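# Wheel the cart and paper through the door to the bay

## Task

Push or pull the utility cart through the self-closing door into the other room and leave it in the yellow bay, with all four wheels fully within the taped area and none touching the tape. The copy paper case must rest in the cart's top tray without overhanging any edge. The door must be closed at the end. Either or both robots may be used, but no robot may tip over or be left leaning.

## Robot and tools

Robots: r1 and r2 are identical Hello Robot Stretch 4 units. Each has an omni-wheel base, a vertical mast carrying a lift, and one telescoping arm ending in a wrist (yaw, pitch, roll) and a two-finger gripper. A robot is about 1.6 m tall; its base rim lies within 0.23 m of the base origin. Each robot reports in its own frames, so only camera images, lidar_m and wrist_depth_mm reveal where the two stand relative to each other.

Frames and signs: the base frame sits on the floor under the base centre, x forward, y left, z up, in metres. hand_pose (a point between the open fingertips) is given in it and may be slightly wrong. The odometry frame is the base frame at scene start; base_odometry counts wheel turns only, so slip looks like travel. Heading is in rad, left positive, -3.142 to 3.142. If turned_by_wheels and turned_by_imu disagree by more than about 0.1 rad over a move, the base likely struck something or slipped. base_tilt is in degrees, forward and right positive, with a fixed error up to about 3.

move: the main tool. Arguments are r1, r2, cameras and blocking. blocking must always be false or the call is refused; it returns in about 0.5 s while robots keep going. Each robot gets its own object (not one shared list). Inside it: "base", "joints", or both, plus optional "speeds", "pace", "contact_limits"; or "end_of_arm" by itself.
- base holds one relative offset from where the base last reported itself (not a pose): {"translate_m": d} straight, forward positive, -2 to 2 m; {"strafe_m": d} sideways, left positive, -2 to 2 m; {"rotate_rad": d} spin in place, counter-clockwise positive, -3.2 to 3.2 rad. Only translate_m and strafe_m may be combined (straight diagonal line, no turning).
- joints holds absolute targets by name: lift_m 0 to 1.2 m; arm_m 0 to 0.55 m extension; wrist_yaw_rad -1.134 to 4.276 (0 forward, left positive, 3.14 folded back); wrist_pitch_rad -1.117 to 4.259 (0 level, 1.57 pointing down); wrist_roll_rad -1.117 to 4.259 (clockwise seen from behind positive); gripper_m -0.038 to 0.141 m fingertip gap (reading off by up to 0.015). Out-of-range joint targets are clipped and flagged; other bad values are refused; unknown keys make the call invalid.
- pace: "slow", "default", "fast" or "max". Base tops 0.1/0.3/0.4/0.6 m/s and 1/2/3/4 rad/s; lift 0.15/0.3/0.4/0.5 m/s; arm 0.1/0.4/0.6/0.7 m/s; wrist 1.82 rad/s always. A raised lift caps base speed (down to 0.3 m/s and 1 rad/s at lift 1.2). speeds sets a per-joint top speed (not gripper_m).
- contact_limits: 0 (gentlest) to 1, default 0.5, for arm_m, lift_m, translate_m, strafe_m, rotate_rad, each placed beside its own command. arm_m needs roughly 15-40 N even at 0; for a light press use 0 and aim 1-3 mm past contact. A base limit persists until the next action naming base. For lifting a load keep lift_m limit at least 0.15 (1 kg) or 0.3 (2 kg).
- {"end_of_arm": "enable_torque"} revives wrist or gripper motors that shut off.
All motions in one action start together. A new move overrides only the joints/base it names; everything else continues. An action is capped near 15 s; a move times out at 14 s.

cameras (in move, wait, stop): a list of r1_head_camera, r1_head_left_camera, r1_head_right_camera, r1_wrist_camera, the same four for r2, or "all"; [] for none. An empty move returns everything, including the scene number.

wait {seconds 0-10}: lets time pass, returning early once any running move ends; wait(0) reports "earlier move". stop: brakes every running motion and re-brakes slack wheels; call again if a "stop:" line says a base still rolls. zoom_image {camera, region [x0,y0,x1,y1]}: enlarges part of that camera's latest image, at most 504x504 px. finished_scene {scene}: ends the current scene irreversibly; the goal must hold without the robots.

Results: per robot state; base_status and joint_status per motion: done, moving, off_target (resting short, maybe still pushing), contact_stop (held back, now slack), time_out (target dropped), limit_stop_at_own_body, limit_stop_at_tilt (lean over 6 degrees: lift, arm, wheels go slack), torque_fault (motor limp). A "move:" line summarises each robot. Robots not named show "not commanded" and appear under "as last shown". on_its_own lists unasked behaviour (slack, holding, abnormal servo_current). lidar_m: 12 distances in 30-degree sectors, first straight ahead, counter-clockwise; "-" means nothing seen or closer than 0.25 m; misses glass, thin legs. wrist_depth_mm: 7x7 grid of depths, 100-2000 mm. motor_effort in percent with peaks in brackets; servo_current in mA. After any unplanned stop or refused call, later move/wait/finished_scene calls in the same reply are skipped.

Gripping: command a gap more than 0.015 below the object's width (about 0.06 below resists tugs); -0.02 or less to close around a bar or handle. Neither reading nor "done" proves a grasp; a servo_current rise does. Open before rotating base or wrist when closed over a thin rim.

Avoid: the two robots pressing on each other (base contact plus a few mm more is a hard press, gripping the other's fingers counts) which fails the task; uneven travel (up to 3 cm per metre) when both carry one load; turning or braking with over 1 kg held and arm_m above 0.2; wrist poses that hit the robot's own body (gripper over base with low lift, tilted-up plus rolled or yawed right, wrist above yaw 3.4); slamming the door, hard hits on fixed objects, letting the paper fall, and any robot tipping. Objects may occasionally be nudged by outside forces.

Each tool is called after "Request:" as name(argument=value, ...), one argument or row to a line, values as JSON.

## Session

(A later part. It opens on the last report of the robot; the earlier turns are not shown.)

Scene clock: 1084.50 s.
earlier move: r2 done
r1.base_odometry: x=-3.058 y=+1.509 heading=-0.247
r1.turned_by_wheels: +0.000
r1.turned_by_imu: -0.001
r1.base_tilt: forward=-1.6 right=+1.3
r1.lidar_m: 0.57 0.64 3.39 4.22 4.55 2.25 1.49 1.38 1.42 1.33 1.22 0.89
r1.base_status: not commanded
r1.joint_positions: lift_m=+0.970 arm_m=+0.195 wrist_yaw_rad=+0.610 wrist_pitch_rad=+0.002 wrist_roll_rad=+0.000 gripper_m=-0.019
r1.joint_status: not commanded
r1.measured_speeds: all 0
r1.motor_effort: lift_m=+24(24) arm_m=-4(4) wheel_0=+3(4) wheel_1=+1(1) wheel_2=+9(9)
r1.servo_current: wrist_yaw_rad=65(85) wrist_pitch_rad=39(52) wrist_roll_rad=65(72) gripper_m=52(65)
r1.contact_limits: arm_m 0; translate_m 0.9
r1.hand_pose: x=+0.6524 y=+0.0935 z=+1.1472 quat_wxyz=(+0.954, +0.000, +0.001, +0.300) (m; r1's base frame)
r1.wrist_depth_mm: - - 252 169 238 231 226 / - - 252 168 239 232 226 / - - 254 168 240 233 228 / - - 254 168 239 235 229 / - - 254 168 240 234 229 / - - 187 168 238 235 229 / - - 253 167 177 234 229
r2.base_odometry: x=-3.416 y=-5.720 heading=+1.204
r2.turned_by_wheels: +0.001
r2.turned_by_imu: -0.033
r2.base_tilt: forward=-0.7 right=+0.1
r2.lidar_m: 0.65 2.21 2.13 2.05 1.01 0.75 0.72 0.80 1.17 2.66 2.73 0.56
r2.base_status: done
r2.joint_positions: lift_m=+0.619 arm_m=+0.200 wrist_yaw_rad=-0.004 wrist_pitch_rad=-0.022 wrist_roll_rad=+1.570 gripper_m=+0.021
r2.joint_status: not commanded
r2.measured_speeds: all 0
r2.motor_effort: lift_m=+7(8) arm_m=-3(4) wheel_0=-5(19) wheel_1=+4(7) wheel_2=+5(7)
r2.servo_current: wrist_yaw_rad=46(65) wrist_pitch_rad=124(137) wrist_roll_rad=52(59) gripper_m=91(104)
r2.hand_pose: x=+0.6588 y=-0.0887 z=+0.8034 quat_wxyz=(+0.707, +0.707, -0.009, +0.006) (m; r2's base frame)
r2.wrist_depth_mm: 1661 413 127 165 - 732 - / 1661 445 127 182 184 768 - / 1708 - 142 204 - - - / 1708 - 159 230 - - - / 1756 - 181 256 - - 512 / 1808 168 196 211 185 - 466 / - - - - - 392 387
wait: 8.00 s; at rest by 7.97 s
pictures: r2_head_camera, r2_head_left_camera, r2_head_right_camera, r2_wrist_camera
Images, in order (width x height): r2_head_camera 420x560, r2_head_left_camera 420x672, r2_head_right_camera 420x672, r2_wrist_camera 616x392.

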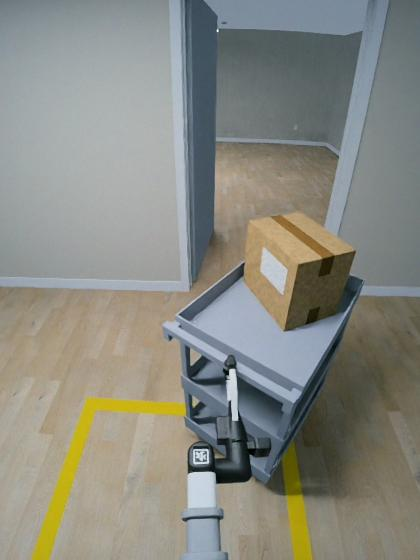

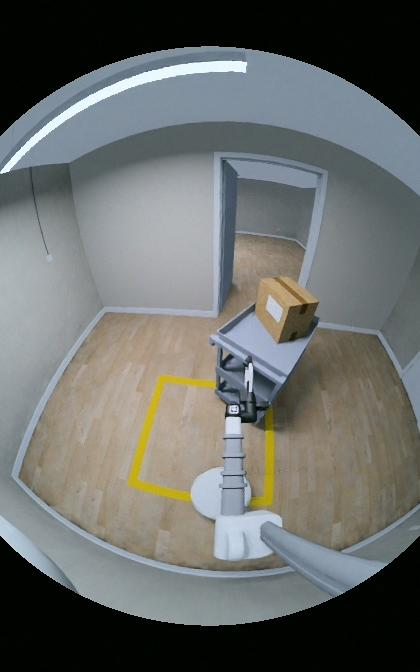

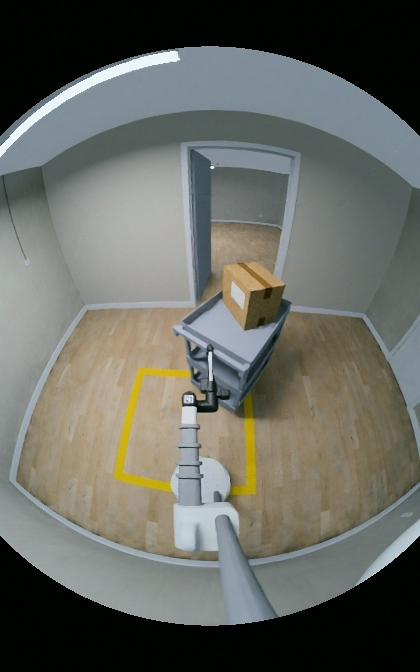

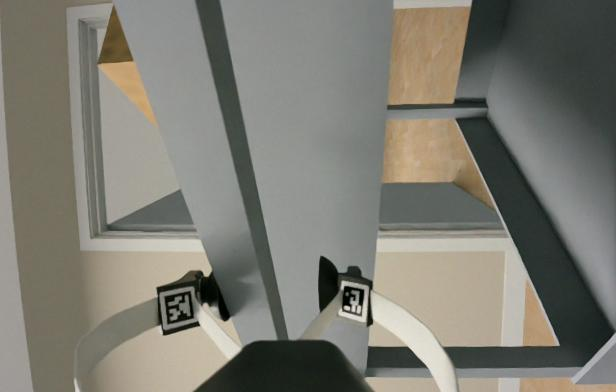

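Request:
move(
  blocking=false,
  r1={"joints":{"gripper_m":0.1}},
  r2={"base":{"translate_m":-0.28,"strafe_m":0.43},"joints":{"arm_m":0.0},"speeds":{"arm_m":0.045},"pace":"slow"},
)

Request:
wait(
  seconds=2.5,
)

Request:
wait(
  seconds=3.8,
  cameras=["r2_head_left_camera","r2_wrist_camera","r2_head_camera","r1_head_left_camera"],
)

Scene clock: 1101.87 s.
move: r1 moving; r2 moving
r1.base_odometry: x=-3.058 y=+1.509 heading=-0.247
r1.turned_by_wheels: +0.000
r1.turned_by_imu: +0.000
r1.base_tilt: forward=-1.6 right=+1.3
r1.lidar_m: 0.58 0.64 3.38 4.25 4.53 2.24 1.50 1.39 1.41 1.32 1.21 0.89
r1.base_status: not commanded
r1.joint_positions: lift_m=+0.970 arm_m=+0.195 wrist_yaw_rad=+0.610 wrist_pitch_rad=+0.002 wrist_roll_rad=+0.000 gripper_m=+0.005
r1.joint_status: gripper_m moving
r1.measured_speeds: all 0
r1.motor_effort: lift_m=+24(24) arm_m=-4(4) wheel_0=+3(3) wheel_1=+1(1) wheel_2=+9(9)
r1.servo_current: wrist_yaw_rad=59(85) wrist_pitch_rad=39(46) wrist_roll_rad=39(65) gripper_m=65(65)
r1.contact_limits: arm_m 0; translate_m 0.9
r1.hand_pose: x=+0.6524 y=+0.0935 z=+1.1472 quat_wxyz=(+0.954, +0.000, +0.001, +0.300) (m; r1's base frame)
r1.wrist_depth_mm: - - 257 171 244 236 230 / - - 258 175 244 236 232 / - - 260 175 245 238 232 / - - 262 175 246 238 235 / - - 260 175 245 238 233 / - - 196 174 245 239 235 / - - 262 173 165 240 235
r2.base_odometry: x=-3.428 y=-5.723 heading=+1.204
r2.turned_by_wheels: +0.001
r2.turned_by_imu: +0.001
r2.base_tilt: forward=-0.7 right=+0.1
r2.lidar_m: 0.64 2.21 2.12 2.08 0.98 0.76 0.73 0.77 1.15 2.66 2.74 0.53
r2.base_status: translate_m moving; strafe_m moving
r2.joint_positions: lift_m=+0.619 arm_m=+0.180 wrist_yaw_rad=-0.001 wrist_pitch_rad=-0.022 wrist_roll_rad=+1.570 gripper_m=+0.021
r2.joint_status: arm_m moving
r2.measured_speeds: translate_m=-0.027 strafe_m=+0.041 rotate_rad=+0.002 lift_m=+0.000 arm_m=-0.045 wrist_yaw_rad=+0.012 wrist_pitch_rad=+0.000 wrist_roll_rad=+0.000
r2.motor_effort: lift_m=+7(8) arm_m=-7(12) wheel_0=-12(13) wheel_1=+8(8) wheel_2=+12(12)
r2.servo_current: wrist_yaw_rad=52(59) wrist_pitch_rad=130(130) wrist_roll_rad=46(65) gripper_m=98(98)
r2.hand_pose: x=+0.6393 y=-0.0877 z=+0.8034 quat_wxyz=(+0.707, +0.707, -0.008, +0.007) (m; r2's base frame)
r2.wrist_depth_mm: - 413 138 171 173 - - / 1708 492 138 190 191 778 - / 1756 - 145 214 - - - / 1808 - 170 244 255 - - / 1863 - 196 272 - - 504 / 1863 167 202 237 185 - 466 / - - - - - 404 402
pictures: none

Scene clock: 1103.30 s.
earlier move: r1 done; r2 moving
r1.base_odometry: x=-3.059 y=+1.509 heading=-0.248
r1.turned_by_wheels: +0.000
r1.turned_by_imu: -0.001
r1.base_tilt: forward=-1.6 right=+1.2
r1.lidar_m: 0.94 1.03 3.39 4.25 4.54 2.24 1.50 1.39 1.40 1.32 1.22 1.09
r1.base_status: not commanded
r1.joint_positions: lift_m=+0.970 arm_m=+0.195 wrist_yaw_rad=+0.603 wrist_pitch_rad=+0.002 wrist_roll_rad=+0.000 gripper_m=+0.100
r1.joint_status: all done
r1.measured_speeds: all 0
r1.motor_effort: lift_m=+24(24) arm_m=-4(4) wheel_0=+3(3) wheel_1=+1(1) wheel_2=+3(9)
r1.servo_current: wrist_yaw_rad=59(85) wrist_pitch_rad=39(46) wrist_roll_rad=39(65) gripper_m=46(91)
r1.contact_limits: arm_m 0; translate_m 0.9
r1.hand_pose: x=+0.6530 y=+0.0915 z=+1.1472 quat_wxyz=(+0.955, +0.000, +0.001, +0.297) (m; r1's base frame)
r1.wrist_depth_mm: - - - - 549 504 466 / - - - - 554 504 469 / - - - - 549 508 466 / - - - - 554 512 469 / - - - - 544 512 473 / - - 214 - 192 504 473 / - - - 140 559 521 480
r2.base_odometry: x=-3.556 y=-5.750 heading=+1.204
r2.turned_by_wheels: +0.000
r2.turned_by_imu: +0.000
r2.base_tilt: forward=-0.7 right=+0.1
r2.lidar_m: 0.73 2.30 2.00 1.95 0.90 0.67 0.66 0.71 1.06 2.75 2.84 0.64
r2.base_status: translate_m moving; strafe_m moving
r2.joint_positions: lift_m=+0.618 arm_m=+0.116 wrist_yaw_rad=+0.000 wrist_pitch_rad=+0.000 wrist_roll_rad=+1.570 gripper_m=+0.020
r2.joint_status: arm_m moving
r2.measured_speeds: translate_m=-0.055 strafe_m=+0.083 rotate_rad=+0.000 lift_m=+0.000 arm_m=-0.045 wrist_yaw_rad=+0.000 wrist_pitch_rad=+0.000 wrist_roll_rad=+0.000
r2.motor_effort: lift_m=+18(18) arm_m=-5(12) wheel_0=-7(13) wheel_1=+4(9) wheel_2=+8(12)
r2.servo_current: wrist_yaw_rad=52(65) wrist_pitch_rad=39(130) wrist_roll_rad=46(65) gripper_m=59(98)
r2.hand_pose: x=+0.5749 y=-0.0874 z=+0.7962 quat_wxyz=(+0.707, +0.707, +0.000, +0.000) (m; r2's base frame)
r2.wrist_depth_mm: 1708 591 315 338 - - - / 1756 - 375 375 - - 379 / 1808 - - 424 - - 415 / 1756 - 413 484 - 488 1008 / - - 439 525 544 559 1042 / - - 187 195 184 1499 1118 / - 116 - - - 1397 1098
wait: 1.43 of 2.5 s (r1 has come to rest)
pictures: none

Scene clock: 1107.10 s.
earlier move: r2 moving
r1.base_odometry: x=-3.059 y=+1.509 heading=-0.248
r1.turned_by_wheels: +0.000
r1.turned_by_imu: +0.000
r1.base_tilt: forward=-1.6 right=+1.2
r1.lidar_m: 1.52 3.33 3.38 4.26 4.54 2.27 1.48 1.38 1.44 1.32 1.21 1.24
r1.base_status: not commanded
r1.joint_positions: lift_m=+0.970 arm_m=+0.195 wrist_yaw_rad=+0.603 wrist_pitch_rad=+0.002 wrist_roll_rad=+0.000 gripper_m=+0.100
r1.joint_status: all done
r1.measured_speeds: all 0
r1.motor_effort: lift_m=+24(24) arm_m=-4(4) wheel_0=+3(3) wheel_1=+1(1) wheel_2=+3(9)
r1.servo_current: wrist_yaw_rad=46(85) wrist_pitch_rad=39(52) wrist_roll_rad=33(78) gripper_m=46(91)
r1.contact_limits: arm_m 0; translate_m 0.9
r1.hand_pose: x=+0.6530 y=+0.0915 z=+1.1472 quat_wxyz=(+0.955, +0.000, +0.001, +0.297) (m; r1's base frame)
r1.wrist_depth_mm: - - - - - - - / - - - - - - - / - - - - - - - / - - - - - - 1078 / - - - - - - 1078 / - - 215 - 198 - - / - - - 145 - - -
r2.base_odometry: x=-3.910 y=-5.826 heading=+1.204
r2.turned_by_wheels: +0.000
r2.turned_by_imu: +0.000
r2.base_tilt: forward=-0.7 right=+0.1
r2.lidar_m: 2.36 2.23 1.71 1.36 0.62 0.44 0.42 0.46 0.71 2.48 3.14 0.98
r2.base_status: translate_m moving; strafe_m moving
r2.joint_positions: lift_m=+0.618 arm_m=+0.000 wrist_yaw_rad=+0.000 wrist_pitch_rad=+0.000 wrist_roll_rad=+1.570 gripper_m=+0.020
r2.joint_status: all done
r2.measured_speeds: translate_m=-0.022 strafe_m=+0.033 rotate_rad=-0.002 lift_m=+0.000 arm_m=+0.000 wrist_yaw_rad=+0.000 wrist_pitch_rad=+0.000 wrist_roll_rad=+0.000
r2.motor_effort: lift_m=+18(18) arm_m=-7(12) wheel_0=-4(13) wheel_1=+4(9) wheel_2=+6(12)
r2.servo_current: wrist_yaw_rad=46(65) wrist_pitch_rad=46(130) wrist_roll_rad=46(65) gripper_m=52(98)
r2.hand_pose: x=+0.4595 y=-0.0874 z=+0.7962 quat_wxyz=(+0.707, +0.707, +0.000, +0.000) (m; r2's base frame)
r2.wrist_depth_mm: - - - 768 - 788 - / - - - 866 - 1576 1008 / - - - - - 1618 1118 / - - - - - 1618 1118 / - - - - - 1661 1098 / - - 195 207 186 1499 1078 / - - - - - 1499 1118
wait: 3.80 s; no rest
pictures: r1_head_left_camera, r2_head_camera, r2_head_left_camera, r2_wrist_camera
Images, in order (width x height): r1_head_left_camera 420x672, r2_head_camera 420x560, r2_head_left_camera 420x672, r2_wrist_camera 616x392.

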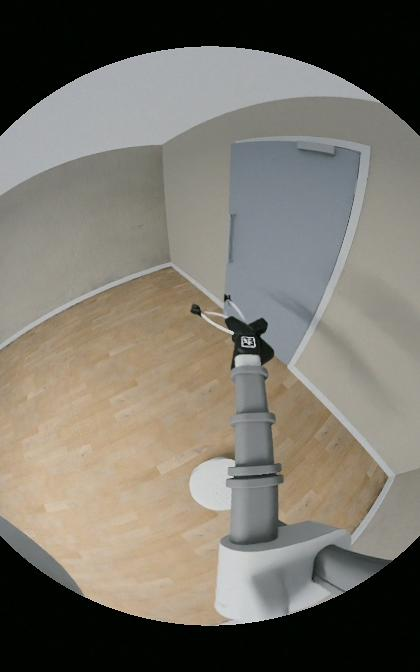

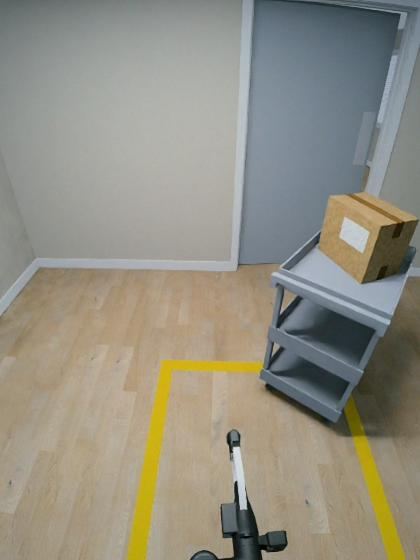

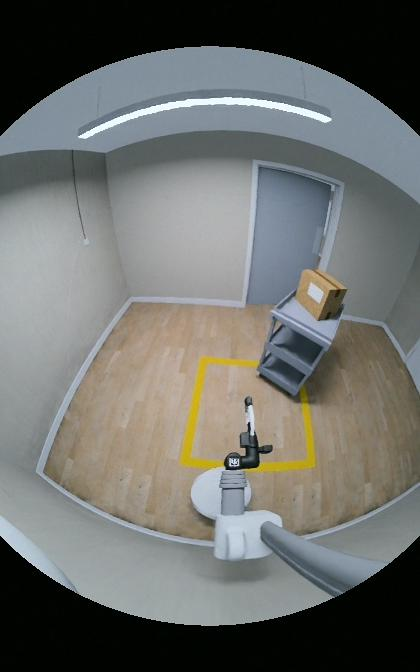

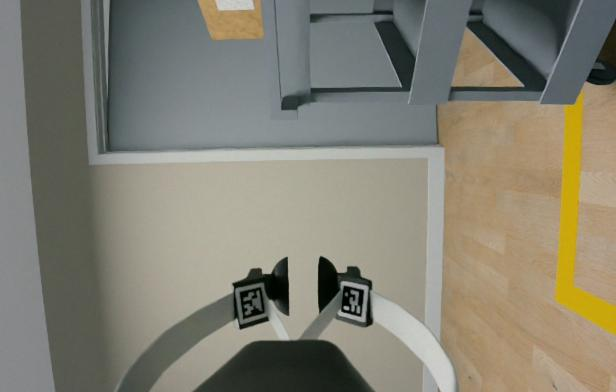

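Request:
move(
  blocking=false,
  r2={"base":{"translate_m":0.32,"strafe_m":-0.14},"joints":{"wrist_yaw_rad":-0.5,"gripper_m":0.141,"lift_m":0.61}},
)

Request:
wait(
  seconds=2.6,
)

Request:
wait(
  seconds=0.3,
  cameras=["r2_head_camera","r2_wrist_camera","r2_head_left_camera"],
)

Scene clock: 1118.20 s.
earlier move: r2 done
move: r2 moving
r1: as last shown
r1.base_tilt: forward=-1.6 right=+1.3
r1.lidar_m: 1.60 3.33 3.41 4.28 4.53 2.21 1.49 1.39 1.42 1.33 1.21 1.24
r1.motor_effort: lift_m=+24(24) arm_m=-4(4) wheel_0=+3(3) wheel_1=+1(1) wheel_2=+3(3)
r1.servo_current: wrist_yaw_rad=52(78) wrist_pitch_rad=46(52) wrist_roll_rad=52(59) gripper_m=46(46)
r1.contact_limits: arm_m 0; translate_m 0.9
r1.wrist_depth_mm: - - - - - - - / - - - - - - - / - - - - - - - / - - - - - - - / - - - - - - - / - - 215 - 198 - - / - - - 144 - - -
r2.base_odometry: x=-3.894 y=-5.803 heading=+1.204
r2.turned_by_wheels: +0.000
r2.turned_by_imu: +0.001
r2.base_tilt: forward=-0.7 right=+0.1
r2.lidar_m: 2.34 2.24 1.73 1.44 0.63 0.47 0.44 0.50 0.74 2.66 3.11 0.96
r2.base_status: translate_m moving; strafe_m moving
r2.joint_positions: lift_m=+0.610 arm_m=+0.000 wrist_yaw_rad=-0.467 wrist_pitch_rad=+0.000 wrist_roll_rad=+1.570 gripper_m=+0.040
r2.joint_status: lift_m moving; wrist_yaw_rad moving; gripper_m moving
r2.measured_speeds: translate_m=+0.123 strafe_m=-0.052 rotate_rad=+0.003 lift_m=+0.000 arm_m=+0.000 wrist_yaw_rad=-0.719 wrist_pitch_rad=+0.000 wrist_roll_rad=+0.000
r2.motor_effort: lift_m=+12(16) arm_m=-7(7) wheel_0=+10(11) wheel_1=+5(5) wheel_2=-11(13)
r2.servo_current: wrist_yaw_rad=72(117) wrist_pitch_rad=39(46) wrist_roll_rad=52(59) gripper_m=85(104)
r2.hand_pose: x=+0.3892 y=-0.2079 z=+0.7885 quat_wxyz=(+0.688, +0.688, -0.164, -0.164) (m; r2's base frame)
r2.wrist_depth_mm: - - - - - 1576 1060 / - - - - - 1464 1138 / - - 1098 - 1255 1366 - / - - 1229 - 1255 1397 - / - - - 878 1138 1756 917 / - - 195 - 189 1499 1098 / - - - - - 1576 1098
pictures: none

Scene clock: 1120.27 s.
earlier move: r2 done
r1.base_odometry: x=-3.059 y=+1.509 heading=-0.248
r1.turned_by_wheels: +0.000
r1.turned_by_imu: +0.000
r1.base_tilt: forward=-1.6 right=+1.3
r1.lidar_m: 1.61 3.36 3.39 4.28 4.53 2.22 1.49 1.39 1.40 1.35 1.21 1.25
r1.base_status: not commanded
r1.joint_positions: lift_m=+0.970 arm_m=+0.195 wrist_yaw_rad=+0.603 wrist_pitch_rad=+0.002 wrist_roll_rad=+0.000 gripper_m=+0.100
r1.joint_status: not commanded
r1.measured_speeds: all 0
r1.motor_effort: lift_m=+24(24) arm_m=-4(4) wheel_0=+3(4) wheel_1=+1(1) wheel_2=+3(3)
r1.servo_current: wrist_yaw_rad=33(78) wrist_pitch_rad=46(52) wrist_roll_rad=46(65) gripper_m=39(52)
r1.contact_limits: arm_m 0; translate_m 0.9
r1.hand_pose: x=+0.6530 y=+0.0915 z=+1.1472 quat_wxyz=(+0.955, +0.000, +0.001, +0.297) (m; r1's base frame)
r1.wrist_depth_mm: - - - - - - - / - - - - - - - / - - - - - - - / - - - - - - - / - - - - - - - / - - 215 - 198 - - / - - - 145 - - -
r2.base_odometry: x=-3.672 y=-5.579 heading=+1.204
r2.turned_by_wheels: +0.000
r2.turned_by_imu: +0.000
r2.base_tilt: forward=-0.7 right=+0.1
r2.lidar_m: 0.75 2.17 1.81 1.79 1.02 0.80 0.76 0.81 1.16 2.96 0.65 0.65
r2.base_status: done
r2.joint_positions: lift_m=+0.610 arm_m=+0.000 wrist_yaw_rad=-0.497 wrist_pitch_rad=+0.000 wrist_roll_rad=+1.570 gripper_m=+0.141
r2.joint_status: all done
r2.measured_speeds: all 0
r2.motor_effort: lift_m=+15(16) arm_m=-6(7) wheel_0=+1(14) wheel_1=+3(7) wheel_2=-3(14)
r2.servo_current: wrist_yaw_rad=46(117) wrist_pitch_rad=39(46) wrist_roll_rad=39(59) gripper_m=46(117)
r2.hand_pose: x=+0.3829 y=-0.2144 z=+0.7885 quat_wxyz=(+0.686, +0.685, -0.174, -0.174) (m; r2's base frame)
r2.wrist_depth_mm: - - - - - 1464 1078 / - - 831 492 - 484 - / - - 741 - - 504 - / - - 778 530 - 521 - / 1921 - 891 544 1098 544 - / 1808 186 197 559 187 203 1098 / 1708 - - - - 1499 1098
wait: 2.07 of 2.6 s (r2 has come to rest)
pictures: none

Scene clock: 1120.57 s.
r1.base_odometry: x=-3.059 y=+1.509 heading=-0.248
r1.turned_by_wheels: +0.000
r1.turned_by_imu: +0.000
r1.base_tilt: forward=-1.6 right=+1.3
r1.lidar_m: 1.59 3.34 3.38 4.27 4.54 2.23 1.47 1.39 1.43 1.33 1.21 1.24
r1.base_status: not commanded
r1.joint_positions: lift_m=+0.970 arm_m=+0.195 wrist_yaw_rad=+0.603 wrist_pitch_rad=+0.002 wrist_roll_rad=+0.000 gripper_m=+0.100
r1.joint_status: not commanded
r1.measured_speeds: all 0
r1.motor_effort: lift_m=+24(24) arm_m=-4(4) wheel_0=+3(4) wheel_1=+1(1) wheel_2=+3(3)
r1.servo_current: wrist_yaw_rad=46(78) wrist_pitch_rad=39(52) wrist_roll_rad=46(65) gripper_m=39(52)
r1.contact_limits: arm_m 0; translate_m 0.9
r1.hand_pose: x=+0.6530 y=+0.0915 z=+1.1472 quat_wxyz=(+0.955, +0.000, +0.001, +0.297) (m; r1's base frame)
r1.wrist_depth_mm: - - - - - - - / - - - - - - - / - - - - - - - / - - - - - - - / - - - - - - - / - - 215 - 198 - - / - - - 144 - - -
r2.base_odometry: x=-3.672 y=-5.579 heading=+1.204
r2.turned_by_wheels: +0.000
r2.turned_by_imu: +0.000
r2.base_tilt: forward=-0.7 right=+0.1
r2.lidar_m: 0.78 2.18 1.85 1.79 1.01 0.75 0.75 0.81 1.19 2.91 0.68 0.66
r2.base_status: done
r2.joint_positions: lift_m=+0.610 arm_m=+0.000 wrist_yaw_rad=-0.497 wrist_pitch_rad=+0.000 wrist_roll_rad=+1.570 gripper_m=+0.141
r2.joint_status: all done
r2.measured_speeds: all 0
r2.motor_effort: lift_m=+15(16) arm_m=-7(7) wheel_0=+1(14) wheel_1=+4(7) wheel_2=-4(14)
r2.servo_current: wrist_yaw_rad=52(117) wrist_pitch_rad=33(46) wrist_roll_rad=39(59) gripper_m=46(117)
r2.hand_pose: x=+0.3829 y=-0.2144 z=+0.7885 quat_wxyz=(+0.686, +0.685, -0.174, -0.174) (m; r2's base frame)
r2.wrist_depth_mm: - - - - - 1430 1078 / - - 831 492 - 480 - / - - 750 512 - 500 - / - - 788 525 - 521 - / 1863 - 891 544 1118 535 - / 1808 187 197 559 186 203 1098 / 1708 - - - - 1499 1098
wait: 0.30 s; at rest by 0.27 s
pictures: r2_head_camera, r2_head_left_camera, r2_wrist_camera
Images, in order (width x height): r2_head_camera 420x560, r2_head_left_camera 420x672, r2_wrist_camera 616x392.

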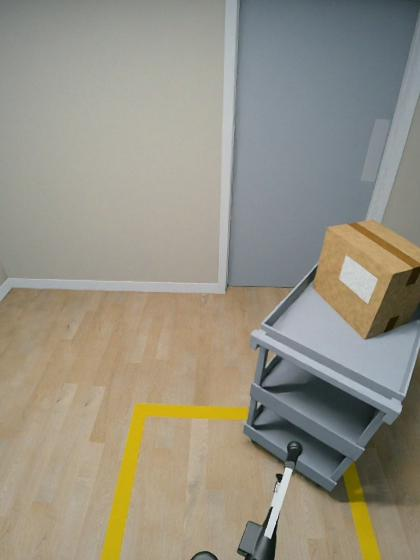

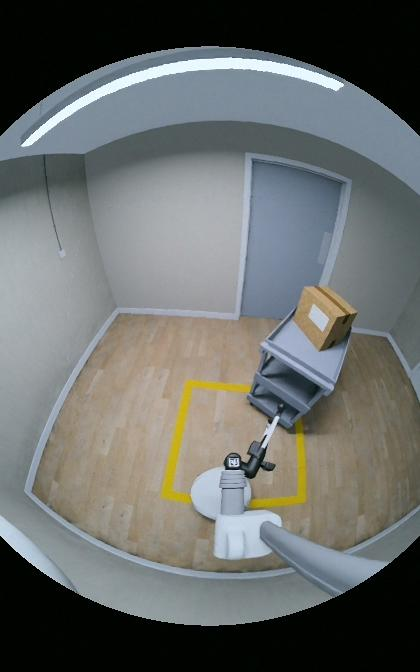

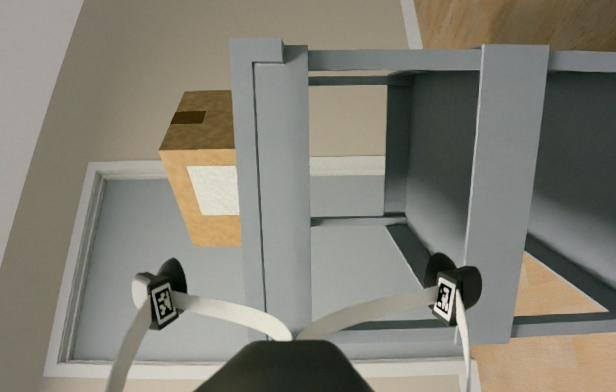

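Request:
move(
  blocking=false,
  r2={"base":{"translate_m":0.22,"strafe_m":-0.195},"joints":{"wrist_yaw_rad":-0.65}},
)

Request:
wait(
  seconds=2.2,
)

Request:
wait(
  seconds=0.2,
  cameras=["r2_wrist_camera"],
)

Scene clock: 1128.77 s.
move: r2 moving
r1: as last shown
r1.lidar_m: 1.59 3.34 3.40 4.25 4.53 2.23 1.50 1.39 1.40 1.32 1.22 1.24
r1.motor_effort: lift_m=+24(24) arm_m=-4(4) wheel_0=+3(3) wheel_1=+1(1) wheel_2=+3(3)
r1.servo_current: wrist_yaw_rad=65(65) wrist_pitch_rad=39(46) wrist_roll_rad=39(59) gripper_m=46(46)
r1.contact_limits: arm_m 0; translate_m 0.9
r1.wrist_depth_mm: - - - - - - - / - - - - - - - / - - - - - - - / - - - - - - - / - - - - - - - / - - 213 - 197 - - / - - - 145 - - -
r2.base_odometry: x=-3.643 y=-5.564 heading=+1.204
r2.turned_by_wheels: +0.000
r2.turned_by_imu: +0.000
r2.base_tilt: forward=-0.6 right=+0.1
r2.lidar_m: 0.71 2.16 1.85 1.81 1.06 0.82 0.77 0.84 1.23 2.92 0.65 0.63
r2.base_status: translate_m moving; strafe_m moving
r2.joint_positions: lift_m=+0.610 arm_m=+0.000 wrist_yaw_rad=-0.647 wrist_pitch_rad=+0.000 wrist_roll_rad=+1.570 gripper_m=+0.141
r2.joint_status: wrist_yaw_rad moving
r2.measured_speeds: translate_m=+0.095 strafe_m=-0.086 rotate_rad=-0.001 lift_m=+0.000 arm_m=+0.000 wrist_yaw_rad=-0.002 wrist_pitch_rad=+0.000 wrist_roll_rad=+0.000
r2.motor_effort: lift_m=+15(15) arm_m=-6(7) wheel_0=+8(12) wheel_1=-5(7) wheel_2=-11(12)
r2.servo_current: wrist_yaw_rad=26(111) wrist_pitch_rad=39(46) wrist_roll_rad=39(59) gripper_m=59(59)
r2.hand_pose: x=+0.3485 y=-0.2436 z=+0.7885 quat_wxyz=(+0.671, +0.670, -0.225, -0.225) (m; r2's base frame)
r2.wrist_depth_mm: - - - - - 1576 1078 / - - - - - 1537 1098 / - - - 492 - 496 500 / - - 750 500 - 496 - / - - 768 512 - 508 - / 1921 191 449 512 186 508 - / 1756 - - - - 521 1098
pictures: none

Scene clock: 1130.67 s.
earlier move: r2 done
r1.base_odometry: x=-3.059 y=+1.509 heading=-0.248
r1.turned_by_wheels: +0.000
r1.turned_by_imu: +0.000
r1.base_tilt: forward=-1.6 right=+1.3
r1.lidar_m: 1.59 3.34 3.39 4.26 4.55 2.24 1.50 1.39 1.42 1.31 1.20 1.25
r1.base_status: not commanded
r1.joint_positions: lift_m=+0.970 arm_m=+0.195 wrist_yaw_rad=+0.603 wrist_pitch_rad=+0.002 wrist_roll_rad=+0.000 gripper_m=+0.100
r1.joint_status: not commanded
r1.measured_speeds: all 0
r1.motor_effort: lift_m=+24(24) arm_m=-4(4) wheel_0=+3(3) wheel_1=+1(1) wheel_2=+3(3)
r1.servo_current: wrist_yaw_rad=46(65) wrist_pitch_rad=46(52) wrist_roll_rad=59(65) gripper_m=39(52)
r1.contact_limits: arm_m 0; translate_m 0.9
r1.hand_pose: x=+0.6530 y=+0.0915 z=+1.1472 quat_wxyz=(+0.955, +0.000, +0.001, +0.297) (m; r1's base frame)
r1.wrist_depth_mm: - - - - - - - / - - - - - - - / - - - - - - - / - - - - - - - / - - - - - - - / - - 213 - 198 - - / - - - 145 - - -
r2.base_odometry: x=-3.411 y=-5.444 heading=+1.204
r2.turned_by_wheels: +0.000
r2.turned_by_imu: +0.001
r2.base_tilt: forward=-0.7 right=+0.1
r2.lidar_m: 0.44 1.94 2.03 1.97 1.35 1.02 0.99 1.07 1.60 2.73 0.38 0.38
r2.base_status: done
r2.joint_positions: lift_m=+0.610 arm_m=+0.000 wrist_yaw_rad=-0.650 wrist_pitch_rad=-0.001 wrist_roll_rad=+1.570 gripper_m=+0.141
r2.joint_status: all done
r2.measured_speeds: all 0
r2.motor_effort: lift_m=+15(15) arm_m=-5(7) wheel_0=+1(14) wheel_1=-2(7) wheel_2=-4(13)
r2.servo_current: wrist_yaw_rad=39(111) wrist_pitch_rad=39(46) wrist_roll_rad=52(59) gripper_m=46(59)
r2.hand_pose: x=+0.3477 y=-0.2441 z=+0.7888 quat_wxyz=(+0.671, +0.670, -0.226, -0.225) (m; r2's base frame)
r2.wrist_depth_mm: - - - - - 1661 1098 / - - 196 259 260 258 257 / - - 257 257 - 574 - / - 640 259 260 - - - / 1808 492 263 263 - - - / 1708 198 206 265 183 186 - / 1537 - 208 - - - -
wait: 1.90 of 2.2 s (r2 has come to rest)
pictures: none

Scene clock: 1130.87 s.
r1.base_odometry: x=-3.059 y=+1.509 heading=-0.248
r1.turned_by_wheels: +0.000
r1.turned_by_imu: +0.000
r1.base_tilt: forward=-1.6 right=+1.2
r1.lidar_m: 1.62 3.32 3.38 4.22 4.54 2.23 1.48 1.37 1.41 1.32 1.19 1.24
r1.base_status: not commanded
r1.joint_positions: lift_m=+0.970 arm_m=+0.195 wrist_yaw_rad=+0.603 wrist_pitch_rad=+0.002 wrist_roll_rad=+0.000 gripper_m=+0.100
r1.joint_status: not commanded
r1.measured_speeds: all 0
r1.motor_effort: lift_m=+24(24) arm_m=-4(4) wheel_0=+2(3) wheel_1=+1(1) wheel_2=+3(3)
r1.servo_current: wrist_yaw_rad=59(65) wrist_pitch_rad=33(52) wrist_roll_rad=59(65) gripper_m=39(52)
r1.contact_limits: arm_m 0; translate_m 0.9
r1.hand_pose: x=+0.6530 y=+0.0915 z=+1.1472 quat_wxyz=(+0.955, +0.000, +0.001, +0.297) (m; r1's base frame)
r1.wrist_depth_mm: - - - - - - - / - - - - - - - / - - - - - - - / - - - - - - - / - - - - - - - / - - 215 - 198 - - / - - - 145 - - -
r2.base_odometry: x=-3.411 y=-5.444 heading=+1.204
r2.turned_by_wheels: +0.000
r2.turned_by_imu: +0.000
r2.base_tilt: forward=-0.7 right=+0.1
r2.lidar_m: 0.40 1.94 2.03 1.96 1.34 1.02 1.00 1.03 1.58 2.73 0.38 0.41
r2.base_status: done
r2.joint_positions: lift_m=+0.610 arm_m=+0.000 wrist_yaw_rad=-0.650 wrist_pitch_rad=-0.001 wrist_roll_rad=+1.570 gripper_m=+0.141
r2.joint_status: all done
r2.measured_speeds: all 0
r2.motor_effort: lift_m=+15(15) arm_m=-5(7) wheel_0=+1(14) wheel_1=-3(7) wheel_2=-4(13)
r2.servo_current: wrist_yaw_rad=46(111) wrist_pitch_rad=46(46) wrist_roll_rad=33(59) gripper_m=52(59)
r2.hand_pose: x=+0.3477 y=-0.2441 z=+0.7888 quat_wxyz=(+0.671, +0.670, -0.226, -0.225) (m; r2's base frame)
r2.wrist_depth_mm: - - - - - 1618 1118 / - - 196 259 260 258 256 / - - 257 257 - 569 - / - 634 259 260 - - - / 1808 496 262 263 - - - / 1661 197 206 265 182 186 - / 1537 - 208 - - - -
wait: 0.20 s; no rest
pictures: r2_wrist_camera
Images, in order (width x height): r2_wrist_camera 616x392.

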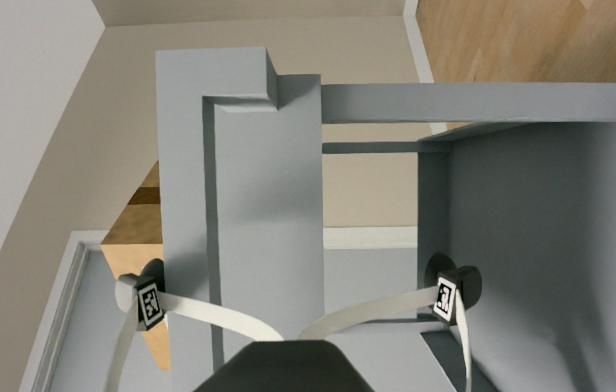

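Request:
move(
  blocking=false,
  r2={"base":{"translate_m":0.055,"strafe_m":0.02}},
)

Request:
wait(
  seconds=0.9,
)

Request:
move(
  blocking=false,
  r2={"joints":{"gripper_m":0.01}},
)

Request:
wait(
  seconds=2,
)

Request:
wait(
  seconds=0.2,
  cameras=["r2_wrist_camera"],
)

Request:
move(
  blocking=false,
  r2={"base":{"translate_m":-0.3,"strafe_m":0.17},"joints":{"wrist_yaw_rad":-0.45,"arm_m":0.07},"speeds":{"wrist_yaw_rad":0.06,"arm_m":0.022},"pace":"slow"},
)

Request:
wait(
  seconds=4,
  cameras=["r2_wrist_camera","r2_head_camera","r2_head_left_camera"],
)

Scene clock: 1150.93 s.
move: r2 moving
r1: as last shown
r1.base_tilt: forward=-1.6 right=+1.3
r1.lidar_m: 1.60 3.33 3.38 4.24 4.54 2.23 1.49 1.39 1.43 1.33 1.21 1.25
r1.motor_effort: lift_m=+24(24) arm_m=-4(4) wheel_0=+3(3) wheel_1=+1(1) wheel_2=+3(3)
r1.servo_current: wrist_yaw_rad=52(59) wrist_pitch_rad=33(52) wrist_roll_rad=52(59) gripper_m=46(46)
r1.contact_limits: arm_m 0; translate_m 0.9
r1.wrist_depth_mm: - - - - - - - / - - - - - - - / - - - - - - - / - - - - - - - / - - - - - - - / - - 213 - 197 - - / - - - 145 - - -
r2.base_odometry: x=-3.411 y=-5.411 heading=+1.204
r2.turned_by_wheels: +0.000
r2.turned_by_imu: +0.001
r2.base_tilt: forward=-0.7 right=+0.1
r2.lidar_m: 0.44 1.91 1.98 1.92 1.39 1.05 1.03 1.10 1.63 2.77 0.38 0.38
r2.base_status: translate_m moving; strafe_m moving
r2.joint_positions: lift_m=+0.610 arm_m=+0.000 wrist_yaw_rad=-0.652 wrist_pitch_rad=-0.001 wrist_roll_rad=+1.570 gripper_m=+0.141
r2.joint_status: not commanded
r2.measured_speeds: translate_m=+0.119 strafe_m=+0.042 rotate_rad=+0.002 lift_m=+0.000 arm_m=+0.000 wrist_yaw_rad=-0.009 wrist_pitch_rad=-0.005 wrist_roll_rad=+0.000
r2.motor_effort: lift_m=+15(15) arm_m=-4(5) wheel_0=+10(10) wheel_1=+8(10) wheel_2=-14(16)
r2.servo_current: wrist_yaw_rad=52(52) wrist_pitch_rad=39(46) wrist_roll_rad=46(52) gripper_m=59(59)
r2.hand_pose: x=+0.3473 y=-0.2444 z=+0.7889 quat_wxyz=(+0.670, +0.669, -0.227, -0.226) (m; r2's base frame)
r2.wrist_depth_mm: - - 185 - - 1537 1060 / - - 211 245 250 248 246 / - - 246 247 - 778 - / - 521 249 250 - - - / 1756 480 251 252 - - - / 1661 193 200 253 186 186 - / 1537 - 197 - - - -
pictures: none

Scene clock: 1151.67 s.
earlier move: r2 done
r1.base_odometry: x=-3.059 y=+1.509 heading=-0.248
r1.turned_by_wheels: +0.000
r1.turned_by_imu: +0.000
r1.base_tilt: forward=-1.6 right=+1.3
r1.lidar_m: 1.60 3.35 3.39 4.25 4.54 2.23 1.51 1.37 1.41 1.32 1.22 1.24
r1.base_status: not commanded
r1.joint_positions: lift_m=+0.970 arm_m=+0.195 wrist_yaw_rad=+0.603 wrist_pitch_rad=+0.002 wrist_roll_rad=+0.000 gripper_m=+0.100
r1.joint_status: not commanded
r1.measured_speeds: all 0
r1.motor_effort: lift_m=+24(24) arm_m=-4(4) wheel_0=+2(3) wheel_1=+0(1) wheel_2=+3(3)
r1.servo_current: wrist_yaw_rad=46(72) wrist_pitch_rad=39(52) wrist_roll_rad=46(65) gripper_m=46(46)
r1.contact_limits: arm_m 0; translate_m 0.9
r1.hand_pose: x=+0.6530 y=+0.0915 z=+1.1472 quat_wxyz=(+0.955, +0.000, +0.001, +0.297) (m; r1's base frame)
r1.wrist_depth_mm: - - - - - - - / - - - - - - - / - - - - - - - / - - - - - - - / - - - - - - - / - - 213 - 198 - - / - - - 145 - - -
r2.base_odometry: x=-3.410 y=-5.385 heading=+1.204
r2.turned_by_wheels: +0.000
r2.turned_by_imu: +0.000
r2.base_tilt: forward=-0.7 right=+0.1
r2.lidar_m: 0.44 1.88 1.97 1.95 1.42 1.08 1.04 1.13 1.64 2.75 0.40 0.41
r2.base_status: done
r2.joint_positions: lift_m=+0.610 arm_m=+0.000 wrist_yaw_rad=-0.652 wrist_pitch_rad=-0.002 wrist_roll_rad=+1.570 gripper_m=+0.141
r2.joint_status: not commanded
r2.measured_speeds: all 0
r2.motor_effort: lift_m=+15(15) arm_m=-5(5) wheel_0=+2(10) wheel_1=+1(10) wheel_2=-5(16)
r2.servo_current: wrist_yaw_rad=39(52) wrist_pitch_rad=39(46) wrist_roll_rad=46(52) gripper_m=52(59)
r2.hand_pose: x=+0.3472 y=-0.2444 z=+0.7890 quat_wxyz=(+0.670, +0.669, -0.227, -0.226) (m; r2's base frame)
r2.wrist_depth_mm: - - 215 256 262 259 258 / - - 259 258 - 1661 - / - - 260 259 - - - / - 512 262 262 - - - / 1808 504 262 264 - - - / 1661 196 204 263 187 186 - / 1576 - 207 - - - -
wait: 0.73 of 0.9 s (r2 has come to rest)
pictures: none

Scene clock: 1152.17 s.
move: r2 moving
r1: as last shown
r1.lidar_m: 1.58 3.32 3.38 4.25 4.54 2.24 1.49 1.39 1.41 1.33 1.22 1.25
r1.motor_effort: lift_m=+24(24) arm_m=-4(4) wheel_0=+3(3) wheel_1=+0(1) wheel_2=+3(3)
r1.servo_current: wrist_yaw_rad=52(72) wrist_pitch_rad=39(46) wrist_roll_rad=26(52) gripper_m=46(46)
r1.contact_limits: arm_m 0; translate_m 0.9
r1.wrist_depth_mm: - - - - - - - / - - - - - - - / - - - - - - - / - - - - - - - / - - - - - - - / - - 214 - 197 - - / - - - 145 - - -
r2.base_odometry: x=-3.410 y=-5.385 heading=+1.204
r2.turned_by_wheels: +0.000
r2.turned_by_imu: +0.000
r2.base_tilt: forward=-0.7 right=+0.1
r2.lidar_m: 0.41 1.89 2.00 1.92 1.41 1.08 1.03 1.11 1.63 2.77 0.40 0.40
r2.base_status: not commanded
r2.joint_positions: lift_m=+0.610 arm_m=+0.000 wrist_yaw_rad=-0.652 wrist_pitch_rad=-0.003 wrist_roll_rad=+1.570 gripper_m=+0.130
r2.joint_status: gripper_m moving
r2.measured_speeds: translate_m=+0.000 strafe_m=+0.000 rotate_rad=+0.000 lift_m=+0.000 arm_m=+0.000 wrist_yaw_rad=+0.000 wrist_pitch_rad=-0.015 wrist_roll_rad=+0.000
r2.motor_effort: lift_m=+15(15) arm_m=-5(5) wheel_0=+2(3) wheel_1=+1(1) wheel_2=-5(5)
r2.servo_current: wrist_yaw_rad=39(59) wrist_pitch_rad=46(46) wrist_roll_rad=52(59) gripper_m=91(111)
r2.hand_pose: x=+0.3472 y=-0.2444 z=+0.7893 quat_wxyz=(+0.671, +0.669, -0.227, -0.226) (m; r2's base frame)
r2.wrist_depth_mm: - - 213 256 262 258 256 / - - 258 257 - 1661 - / - - 224 260 - - - / - 500 224 262 - - - / 1808 517 220 262 - - - / 1661 192 206 264 190 - - / 1537 - 207 - - - -
pictures: none

Scene clock: 1153.90 s.
earlier move: r2 done
r1.base_odometry: x=-3.059 y=+1.509 heading=-0.248
r1.turned_by_wheels: +0.000
r1.turned_by_imu: +0.000
r1.base_tilt: forward=-1.6 right=+1.2
r1.lidar_m: 1.57 3.33 3.37 4.27 4.54 2.23 1.50 1.39 1.43 1.34 1.22 1.25
r1.base_status: not commanded
r1.joint_positions: lift_m=+0.970 arm_m=+0.195 wrist_yaw_rad=+0.603 wrist_pitch_rad=+0.002 wrist_roll_rad=+0.000 gripper_m=+0.100
r1.joint_status: not commanded
r1.measured_speeds: all 0
r1.motor_effort: lift_m=+24(24) arm_m=-4(4) wheel_0=+3(3) wheel_1=+1(1) wheel_2=+3(3)
r1.servo_current: wrist_yaw_rad=52(78) wrist_pitch_rad=46(46) wrist_roll_rad=46(65) gripper_m=46(52)
r1.contact_limits: arm_m 0; translate_m 0.9
r1.hand_pose: x=+0.6530 y=+0.0915 z=+1.1472 quat_wxyz=(+0.955, +0.000, +0.001, +0.297) (m; r1's base frame)
r1.wrist_depth_mm: - - - - - - - / - - - - - - - / - - - - - - - / - - - - - - - / - - - - - - - / - - 215 - 198 - - / - - - 145 - - -
r2.base_odometry: x=-3.410 y=-5.385 heading=+1.204
r2.turned_by_wheels: +0.000
r2.turned_by_imu: +0.000
r2.base_tilt: forward=-0.7 right=+0.1
r2.lidar_m: 0.42 1.89 2.00 1.93 1.40 1.07 1.03 1.11 1.63 2.79 0.36 0.37
r2.base_status: not commanded
r2.joint_positions: lift_m=+0.611 arm_m=+0.000 wrist_yaw_rad=-0.648 wrist_pitch_rad=-0.021 wrist_roll_rad=+1.570 gripper_m=+0.012
r2.joint_status: all done
r2.measured_speeds: all 0
r2.motor_effort: lift_m=+8(15) arm_m=-5(5) wheel_0=+1(3) wheel_1=+1(1) wheel_2=-4(5)
r2.servo_current: wrist_yaw_rad=39(59) wrist_pitch_rad=117(124) wrist_roll_rad=46(59) gripper_m=176(436)
r2.hand_pose: x=+0.3481 y=-0.2437 z=+0.7951 quat_wxyz=(+0.673, +0.668, -0.232, -0.218) (m; r2's base frame)
r2.wrist_depth_mm: - - 171 213 220 1661 1229 / - - 171 216 - 1863 - / - - 164 220 - 788 - / - 480 169 224 - 788 - / 1756 535 170 226 - 820 - / 1756 171 171 229 181 153 - / 134 - 174 - - - -
wait: 1.73 of 2 s (r2 has come to rest)
pictures: none

Scene clock: 1154.10 s.
r1.base_odometry: x=-3.059 y=+1.509 heading=-0.248
r1.turned_by_wheels: +0.000
r1.turned_by_imu: +0.000
r1.base_tilt: forward=-1.5 right=+1.2
r1.lidar_m: 1.58 3.34 3.38 4.27 4.55 2.25 1.49 1.38 1.41 1.33 1.21 1.24
r1.base_status: not commanded
r1.joint_positions: lift_m=+0.970 arm_m=+0.195 wrist_yaw_rad=+0.603 wrist_pitch_rad=+0.002 wrist_roll_rad=+0.000 gripper_m=+0.100
r1.joint_status: not commanded
r1.measured_speeds: all 0
r1.motor_effort: lift_m=+24(24) arm_m=-4(4) wheel_0=+3(3) wheel_1=+1(1) wheel_2=+3(3)
r1.servo_current: wrist_yaw_rad=52(78) wrist_pitch_rad=39(46) wrist_roll_rad=46(65) gripper_m=39(52)
r1.contact_limits: arm_m 0; translate_m 0.9
r1.hand_pose: x=+0.6530 y=+0.0915 z=+1.1472 quat_wxyz=(+0.955, +0.000, +0.001, +0.297) (m; r1's base frame)
r1.wrist_depth_mm: - - - - - - - / - - - - - - - / - - - - - - - / - - - - - - - / - - - - - - - / - - 214 - 198 - - / - - - 145 - - -
r2.base_odometry: x=-3.410 y=-5.385 heading=+1.204
r2.turned_by_wheels: +0.000
r2.turned_by_imu: +0.000
r2.base_tilt: forward=-0.7 right=+0.1
r2.lidar_m: 0.42 1.84 1.99 1.94 1.40 1.07 1.06 1.14 1.65 2.77 0.34 0.38
r2.base_status: not commanded
r2.joint_positions: lift_m=+0.611 arm_m=+0.000 wrist_yaw_rad=-0.648 wrist_pitch_rad=-0.021 wrist_roll_rad=+1.570 gripper_m=+0.012
r2.joint_status: all done
r2.measured_speeds: all 0
r2.motor_effort: lift_m=+8(15) arm_m=-5(5) wheel_0=+2(3) wheel_1=+1(1) wheel_2=-5(5)
r2.servo_current: wrist_yaw_rad=52(59) wrist_pitch_rad=111(124) wrist_roll_rad=46(59) gripper_m=182(436)
r2.hand_pose: x=+0.3481 y=-0.2437 z=+0.7951 quat_wxyz=(+0.673, +0.668, -0.232, -0.218) (m; r2's base frame)
r2.wrist_depth_mm: - - 170 213 221 1708 1205 / - - 171 217 - 1863 - / - - 165 220 - 788 - / - 477 169 223 - 798 - / 1921 539 170 226 - 798 - / 1661 171 171 229 182 152 - / 134 - 174 - - - -
wait: 0.20 s; no rest
pictures: r2_wrist_camera
Images, in order (width x height): r2_wrist_camera 616x392.

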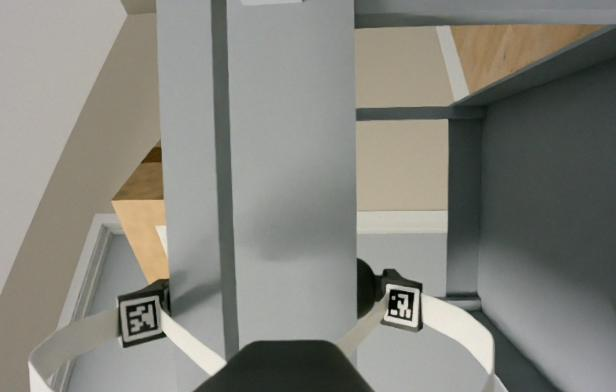

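Scene clock: 1154.60 s.
move: r2 moving
r1: as last shown
r1.base_tilt: forward=-1.6 right=+1.3
r1.lidar_m: 1.57 3.34 3.40 4.25 4.54 2.23 1.47 1.38 1.41 1.35 1.22 1.25
r1.servo_current: wrist_yaw_rad=52(59) wrist_pitch_rad=39(46) wrist_roll_rad=33(59) gripper_m=46(46)
r1.contact_limits: arm_m 0; translate_m 0.9
r1.wrist_depth_mm: - - - - - - - / - - - - - - - / - - - - - - - / - - - - - - - / - - - - - - - / - - 215 - 198 - - / - - - 145 - - -
r2.base_odometry: x=-3.421 y=-5.394 heading=+1.203
r2.turned_by_wheels: +0.000
r2.turned_by_imu: +0.000
r2.base_tilt: forward=-0.7 right=+0.0
r2.lidar_m: 0.43 1.90 1.96 1.91 1.40 1.07 1.03 1.10 1.62 2.77 0.37 0.40
r2.base_status: translate_m moving; strafe_m moving
r2.joint_positions: lift_m=+0.611 arm_m=+0.010 wrist_yaw_rad=-0.627 wrist_pitch_rad=-0.021 wrist_roll_rad=+1.570 gripper_m=+0.012
r2.joint_status: arm_m moving; wrist_yaw_rad moving
r2.measured_speeds: translate_m=-0.049 strafe_m=+0.028 rotate_rad=-0.003 lift_m=+0.000 arm_m=+0.022 wrist_yaw_rad=+0.056 wrist_pitch_rad=+0.000 wrist_roll_rad=+0.000
r2.motor_effort: lift_m=+8(8) arm_m=+6(12) wheel_0=-10(10) wheel_1=+0(2) wheel_2=+9(10)
r2.servo_current: wrist_yaw_rad=85(85) wrist_pitch_rad=117(124) wrist_roll_rad=46(65) gripper_m=169(182)
r2.hand_pose: x=+0.3634 y=-0.2400 z=+0.7951 quat_wxyz=(+0.675, +0.670, -0.225, -0.211) (m; r2's base frame)
r2.wrist_depth_mm: - - 170 213 226 1708 1229 / - - 163 217 - 1921 - / - - 165 220 - 798 - / - 480 187 224 - 809 - / 1863 544 171 227 - 809 - / 1661 172 173 229 181 151 - / 133 - 175 - - - -
pictures: none

Scene clock: 1158.60 s.
earlier move: r2 moving
r1.base_odometry: x=-3.059 y=+1.509 heading=-0.248
r1.turned_by_wheels: +0.000
r1.turned_by_imu: +0.000
r1.base_tilt: forward=-1.6 right=+1.3
r1.lidar_m: 1.58 3.34 3.40 4.24 4.54 2.25 1.49 1.39 1.42 1.35 1.20 1.21
r1.base_status: not commanded
r1.joint_positions: lift_m=+0.970 arm_m=+0.195 wrist_yaw_rad=+0.603 wrist_pitch_rad=+0.002 wrist_roll_rad=+0.000 gripper_m=+0.100
r1.joint_status: not commanded
r1.measured_speeds: all 0
r1.motor_effort: lift_m=+24(24) arm_m=-4(4) wheel_0=+3(4) wheel_1=+0(1) wheel_2=+3(3)
r1.servo_current: wrist_yaw_rad=52(72) wrist_pitch_rad=39(52) wrist_roll_rad=39(72) gripper_m=39(52)
r1.contact_limits: arm_m 0; translate_m 0.9
r1.hand_pose: x=+0.6530 y=+0.0915 z=+1.1472 quat_wxyz=(+0.955, +0.000, +0.001, +0.297) (m; r1's base frame)
r1.wrist_depth_mm: - - - - - - - / - - - - - - - / - - - - - - - / - - - - - - - / - - - - - - - / - - 214 - 198 - - / - - - 144 - - -
r2.base_odometry: x=-3.677 y=-5.604 heading=+1.204
r2.turned_by_wheels: +0.001
r2.turned_by_imu: +0.001
r2.base_tilt: forward=-0.7 right=+0.0
r2.lidar_m: 0.50 2.19 1.84 1.80 1.00 0.75 0.73 0.79 1.17 2.93 0.42 0.39
r2.base_status: translate_m moving; strafe_m moving
r2.joint_positions: lift_m=+0.611 arm_m=+0.070 wrist_yaw_rad=-0.448 wrist_pitch_rad=-0.021 wrist_roll_rad=+1.570 gripper_m=+0.012
r2.joint_status: all done
r2.measured_speeds: all 0
r2.motor_effort: lift_m=+8(8) arm_m=+5(15) wheel_0=-2(15) wheel_1=-4(6) wheel_2=+8(11)
r2.servo_current: wrist_yaw_rad=46(117) wrist_pitch_rad=117(130) wrist_roll_rad=52(65) gripper_m=176(182)
r2.hand_pose: x=+0.4629 y=-0.2036 z=+0.7951 quat_wxyz=(+0.691, +0.687, -0.164, -0.150) (m; r2's base frame)
r2.wrist_depth_mm: - 107 158 158 - - - / - 115 168 169 - 741 - / - 125 182 184 - 778 - / - 1921 196 198 - - - / 1921 1863 165 220 206 - - / 1756 172 183 246 180 488 488 / 132 - 135 - - - 442
wait: 4.00 s; no rest
pictures: r2_head_camera, r2_head_left_camera, r2_wrist_camera
Images, in order (width x height): r2_head_camera 420x560, r2_head_left_camera 420x672, r2_wrist_camera 616x392.

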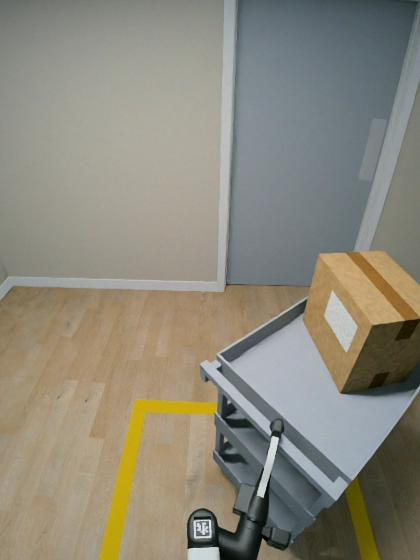

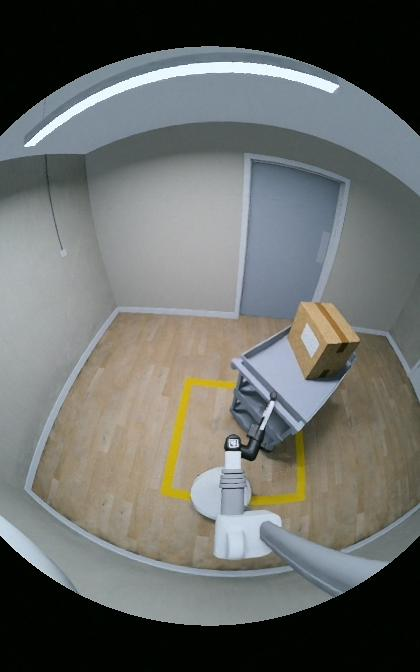

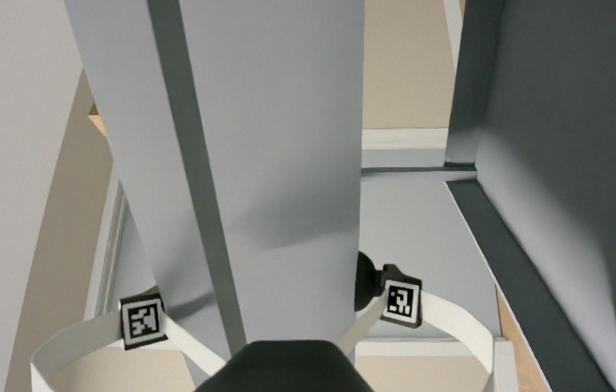

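Request:
move(
  blocking=false,
  r2={"base":{"translate_m":-0.158,"strafe_m":0.47},"joints":{"wrist_yaw_rad":-0.92},"speeds":{"wrist_yaw_rad":0.12},"pace":"slow"},
)

Request:
wait(
  seconds=5.6,
  cameras=["r2_wrist_camera","r2_head_camera","r2_head_left_camera","r2_head_right_camera"],
)

Scene clock: 1175.30 s.
earlier move: r2 done
move: r2 moving
r1: as last shown
r1.lidar_m: 1.61 3.34 3.39 4.25 4.55 2.26 1.48 1.38 1.40 1.34 1.22 1.25
r1.motor_effort: lift_m=+24(24) arm_m=-4(4) wheel_0=+2(3) wheel_1=+0(1) wheel_2=+3(3)
r1.servo_current: wrist_yaw_rad=52(59) wrist_pitch_rad=46(52) wrist_roll_rad=46(65) gripper_m=39(46)
r1.contact_limits: arm_m 0; translate_m 0.9
r1.wrist_depth_mm: - - - - - - - / - - - - - - - / - - - - - - - / - - - - - - - / - - - - - - - / - - 214 - 198 - - / - - - 145 - - -
r2.base_odometry: x=-3.689 y=-5.604 heading=+1.205
r2.turned_by_wheels: +0.001
r2.turned_by_imu: +0.002
r2.base_tilt: forward=-0.7 right=+0.1
r2.lidar_m: 0.51 2.20 1.84 1.77 0.99 0.74 0.73 0.78 1.15 2.95 0.41 0.37
r2.base_status: translate_m moving; strafe_m moving
r2.joint_positions: lift_m=+0.611 arm_m=+0.070 wrist_yaw_rad=-0.487 wrist_pitch_rad=-0.021 wrist_roll_rad=+1.570 gripper_m=+0.012
r2.joint_status: wrist_yaw_rad moving
r2.measured_speeds: translate_m=-0.016 strafe_m=+0.047 rotate_rad=+0.001 lift_m=+0.000 arm_m=+0.000 wrist_yaw_rad=-0.128 wrist_pitch_rad=+0.000 wrist_roll_rad=+0.000
r2.motor_effort: lift_m=+8(8) arm_m=+4(5) wheel_0=-5(9) wheel_1=+7(7) wheel_2=+10(11)
r2.servo_current: wrist_yaw_rad=91(156) wrist_pitch_rad=117(124) wrist_roll_rad=46(59) gripper_m=176(182)
r2.hand_pose: x=+0.4548 y=-0.2121 z=+0.7951 quat_wxyz=(+0.688, +0.684, -0.178, -0.163) (m; r2's base frame)
r2.wrist_depth_mm: - 113 162 162 - - - / - 119 173 173 - 741 - / - 130 186 189 - 788 - / - - 198 202 - - - / 1921 1863 166 221 206 - - / 1808 172 172 242 181 500 504 / 133 - 135 - - - 449
pictures: none

Scene clock: 1180.90 s.
earlier move: r2 moving
r1.base_odometry: x=-3.059 y=+1.509 heading=-0.248
r1.turned_by_wheels: +0.000
r1.turned_by_imu: +0.000
r1.base_tilt: forward=-1.6 right=+1.3
r1.lidar_m: 1.57 3.35 3.39 4.25 4.53 2.23 1.47 1.39 1.41 1.32 1.21 1.25
r1.base_status: not commanded
r1.joint_positions: lift_m=+0.970 arm_m=+0.195 wrist_yaw_rad=+0.603 wrist_pitch_rad=+0.002 wrist_roll_rad=+0.000 gripper_m=+0.100
r1.joint_status: not commanded
r1.measured_speeds: all 0
r1.motor_effort: lift_m=+24(24) arm_m=-4(4) wheel_0=+3(3) wheel_1=+0(1) wheel_2=+3(3)
r1.servo_current: wrist_yaw_rad=65(78) wrist_pitch_rad=39(52) wrist_roll_rad=52(72) gripper_m=46(52)
r1.contact_limits: arm_m 0; translate_m 0.9
r1.hand_pose: x=+0.6530 y=+0.0915 z=+1.1472 quat_wxyz=(+0.955, +0.000, +0.001, +0.297) (m; r1's base frame)
r1.wrist_depth_mm: - - - - - - - / - - - - - - - / - - - - - - - / - - - - - - - / - - - - - - - / - - 214 - 198 - - / - - - 144 - - -
r2.base_odometry: x=-4.172 y=-5.583 heading=+1.204
r2.turned_by_wheels: -0.001
r2.turned_by_imu: -0.003
r2.base_tilt: forward=-0.7 right=+0.1
r2.lidar_m: 2.25 1.77 1.37 1.34 0.72 0.56 0.52 0.59 0.87 0.70 0.27 0.42
r2.base_status: translate_m moving; strafe_m moving
r2.joint_positions: lift_m=+0.611 arm_m=+0.070 wrist_yaw_rad=-0.925 wrist_pitch_rad=-0.021 wrist_roll_rad=+1.570 gripper_m=+0.012
r2.joint_status: all done
r2.measured_speeds: all 0
r2.motor_effort: lift_m=+8(8) arm_m=+4(5) wheel_0=-7(15) wheel_1=+2(9) wheel_2=+0(11)
r2.servo_current: wrist_yaw_rad=59(156) wrist_pitch_rad=117(124) wrist_roll_rad=46(78) gripper_m=176(189)
r2.hand_pose: x=+0.3447 y=-0.2828 z=+0.7951 quat_wxyz=(+0.636, +0.629, -0.322, -0.309) (m; r2's base frame)
r2.wrist_depth_mm: - 110 160 159 - 699 - / - 116 171 172 - 750 - / - 127 184 186 - 778 - / - - 198 202 - - - / - - 169 223 - - - / - 171 170 248 183 521 492 / 136 - 187 - - 1808 433
wait: 5.60 s; no rest
pictures: r2_head_camera, r2_head_left_camera, r2_head_right_camera, r2_wrist_camera
Images, in order (width x height): r2_head_camera 420x560, r2_head_left_camera 420x672, r2_head_right_camera 420x672, r2_wrist_camera 616x392.

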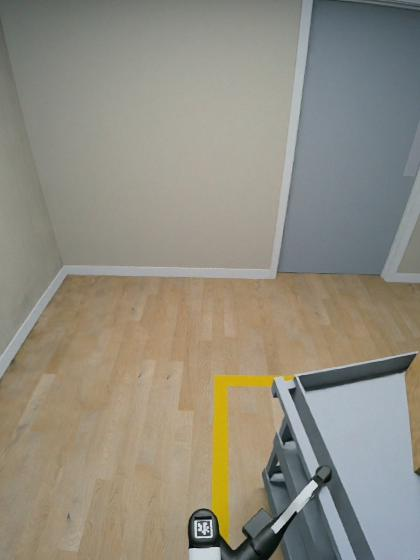

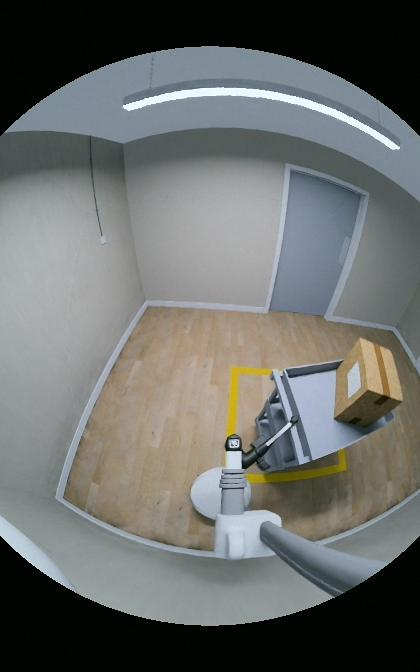

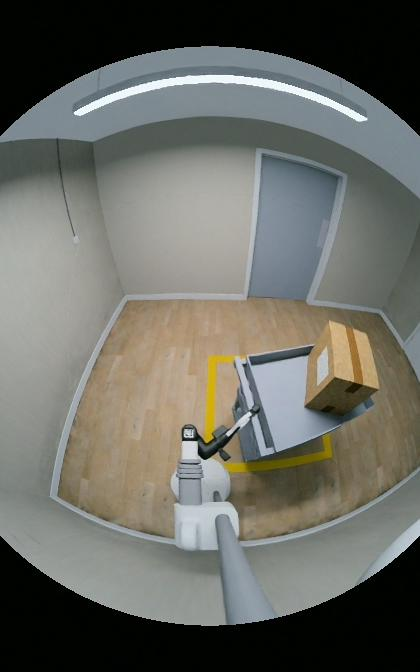

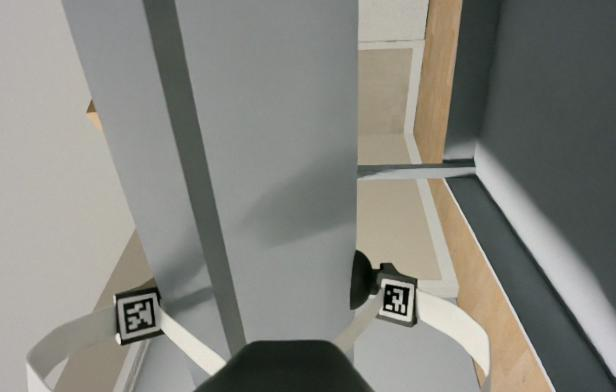

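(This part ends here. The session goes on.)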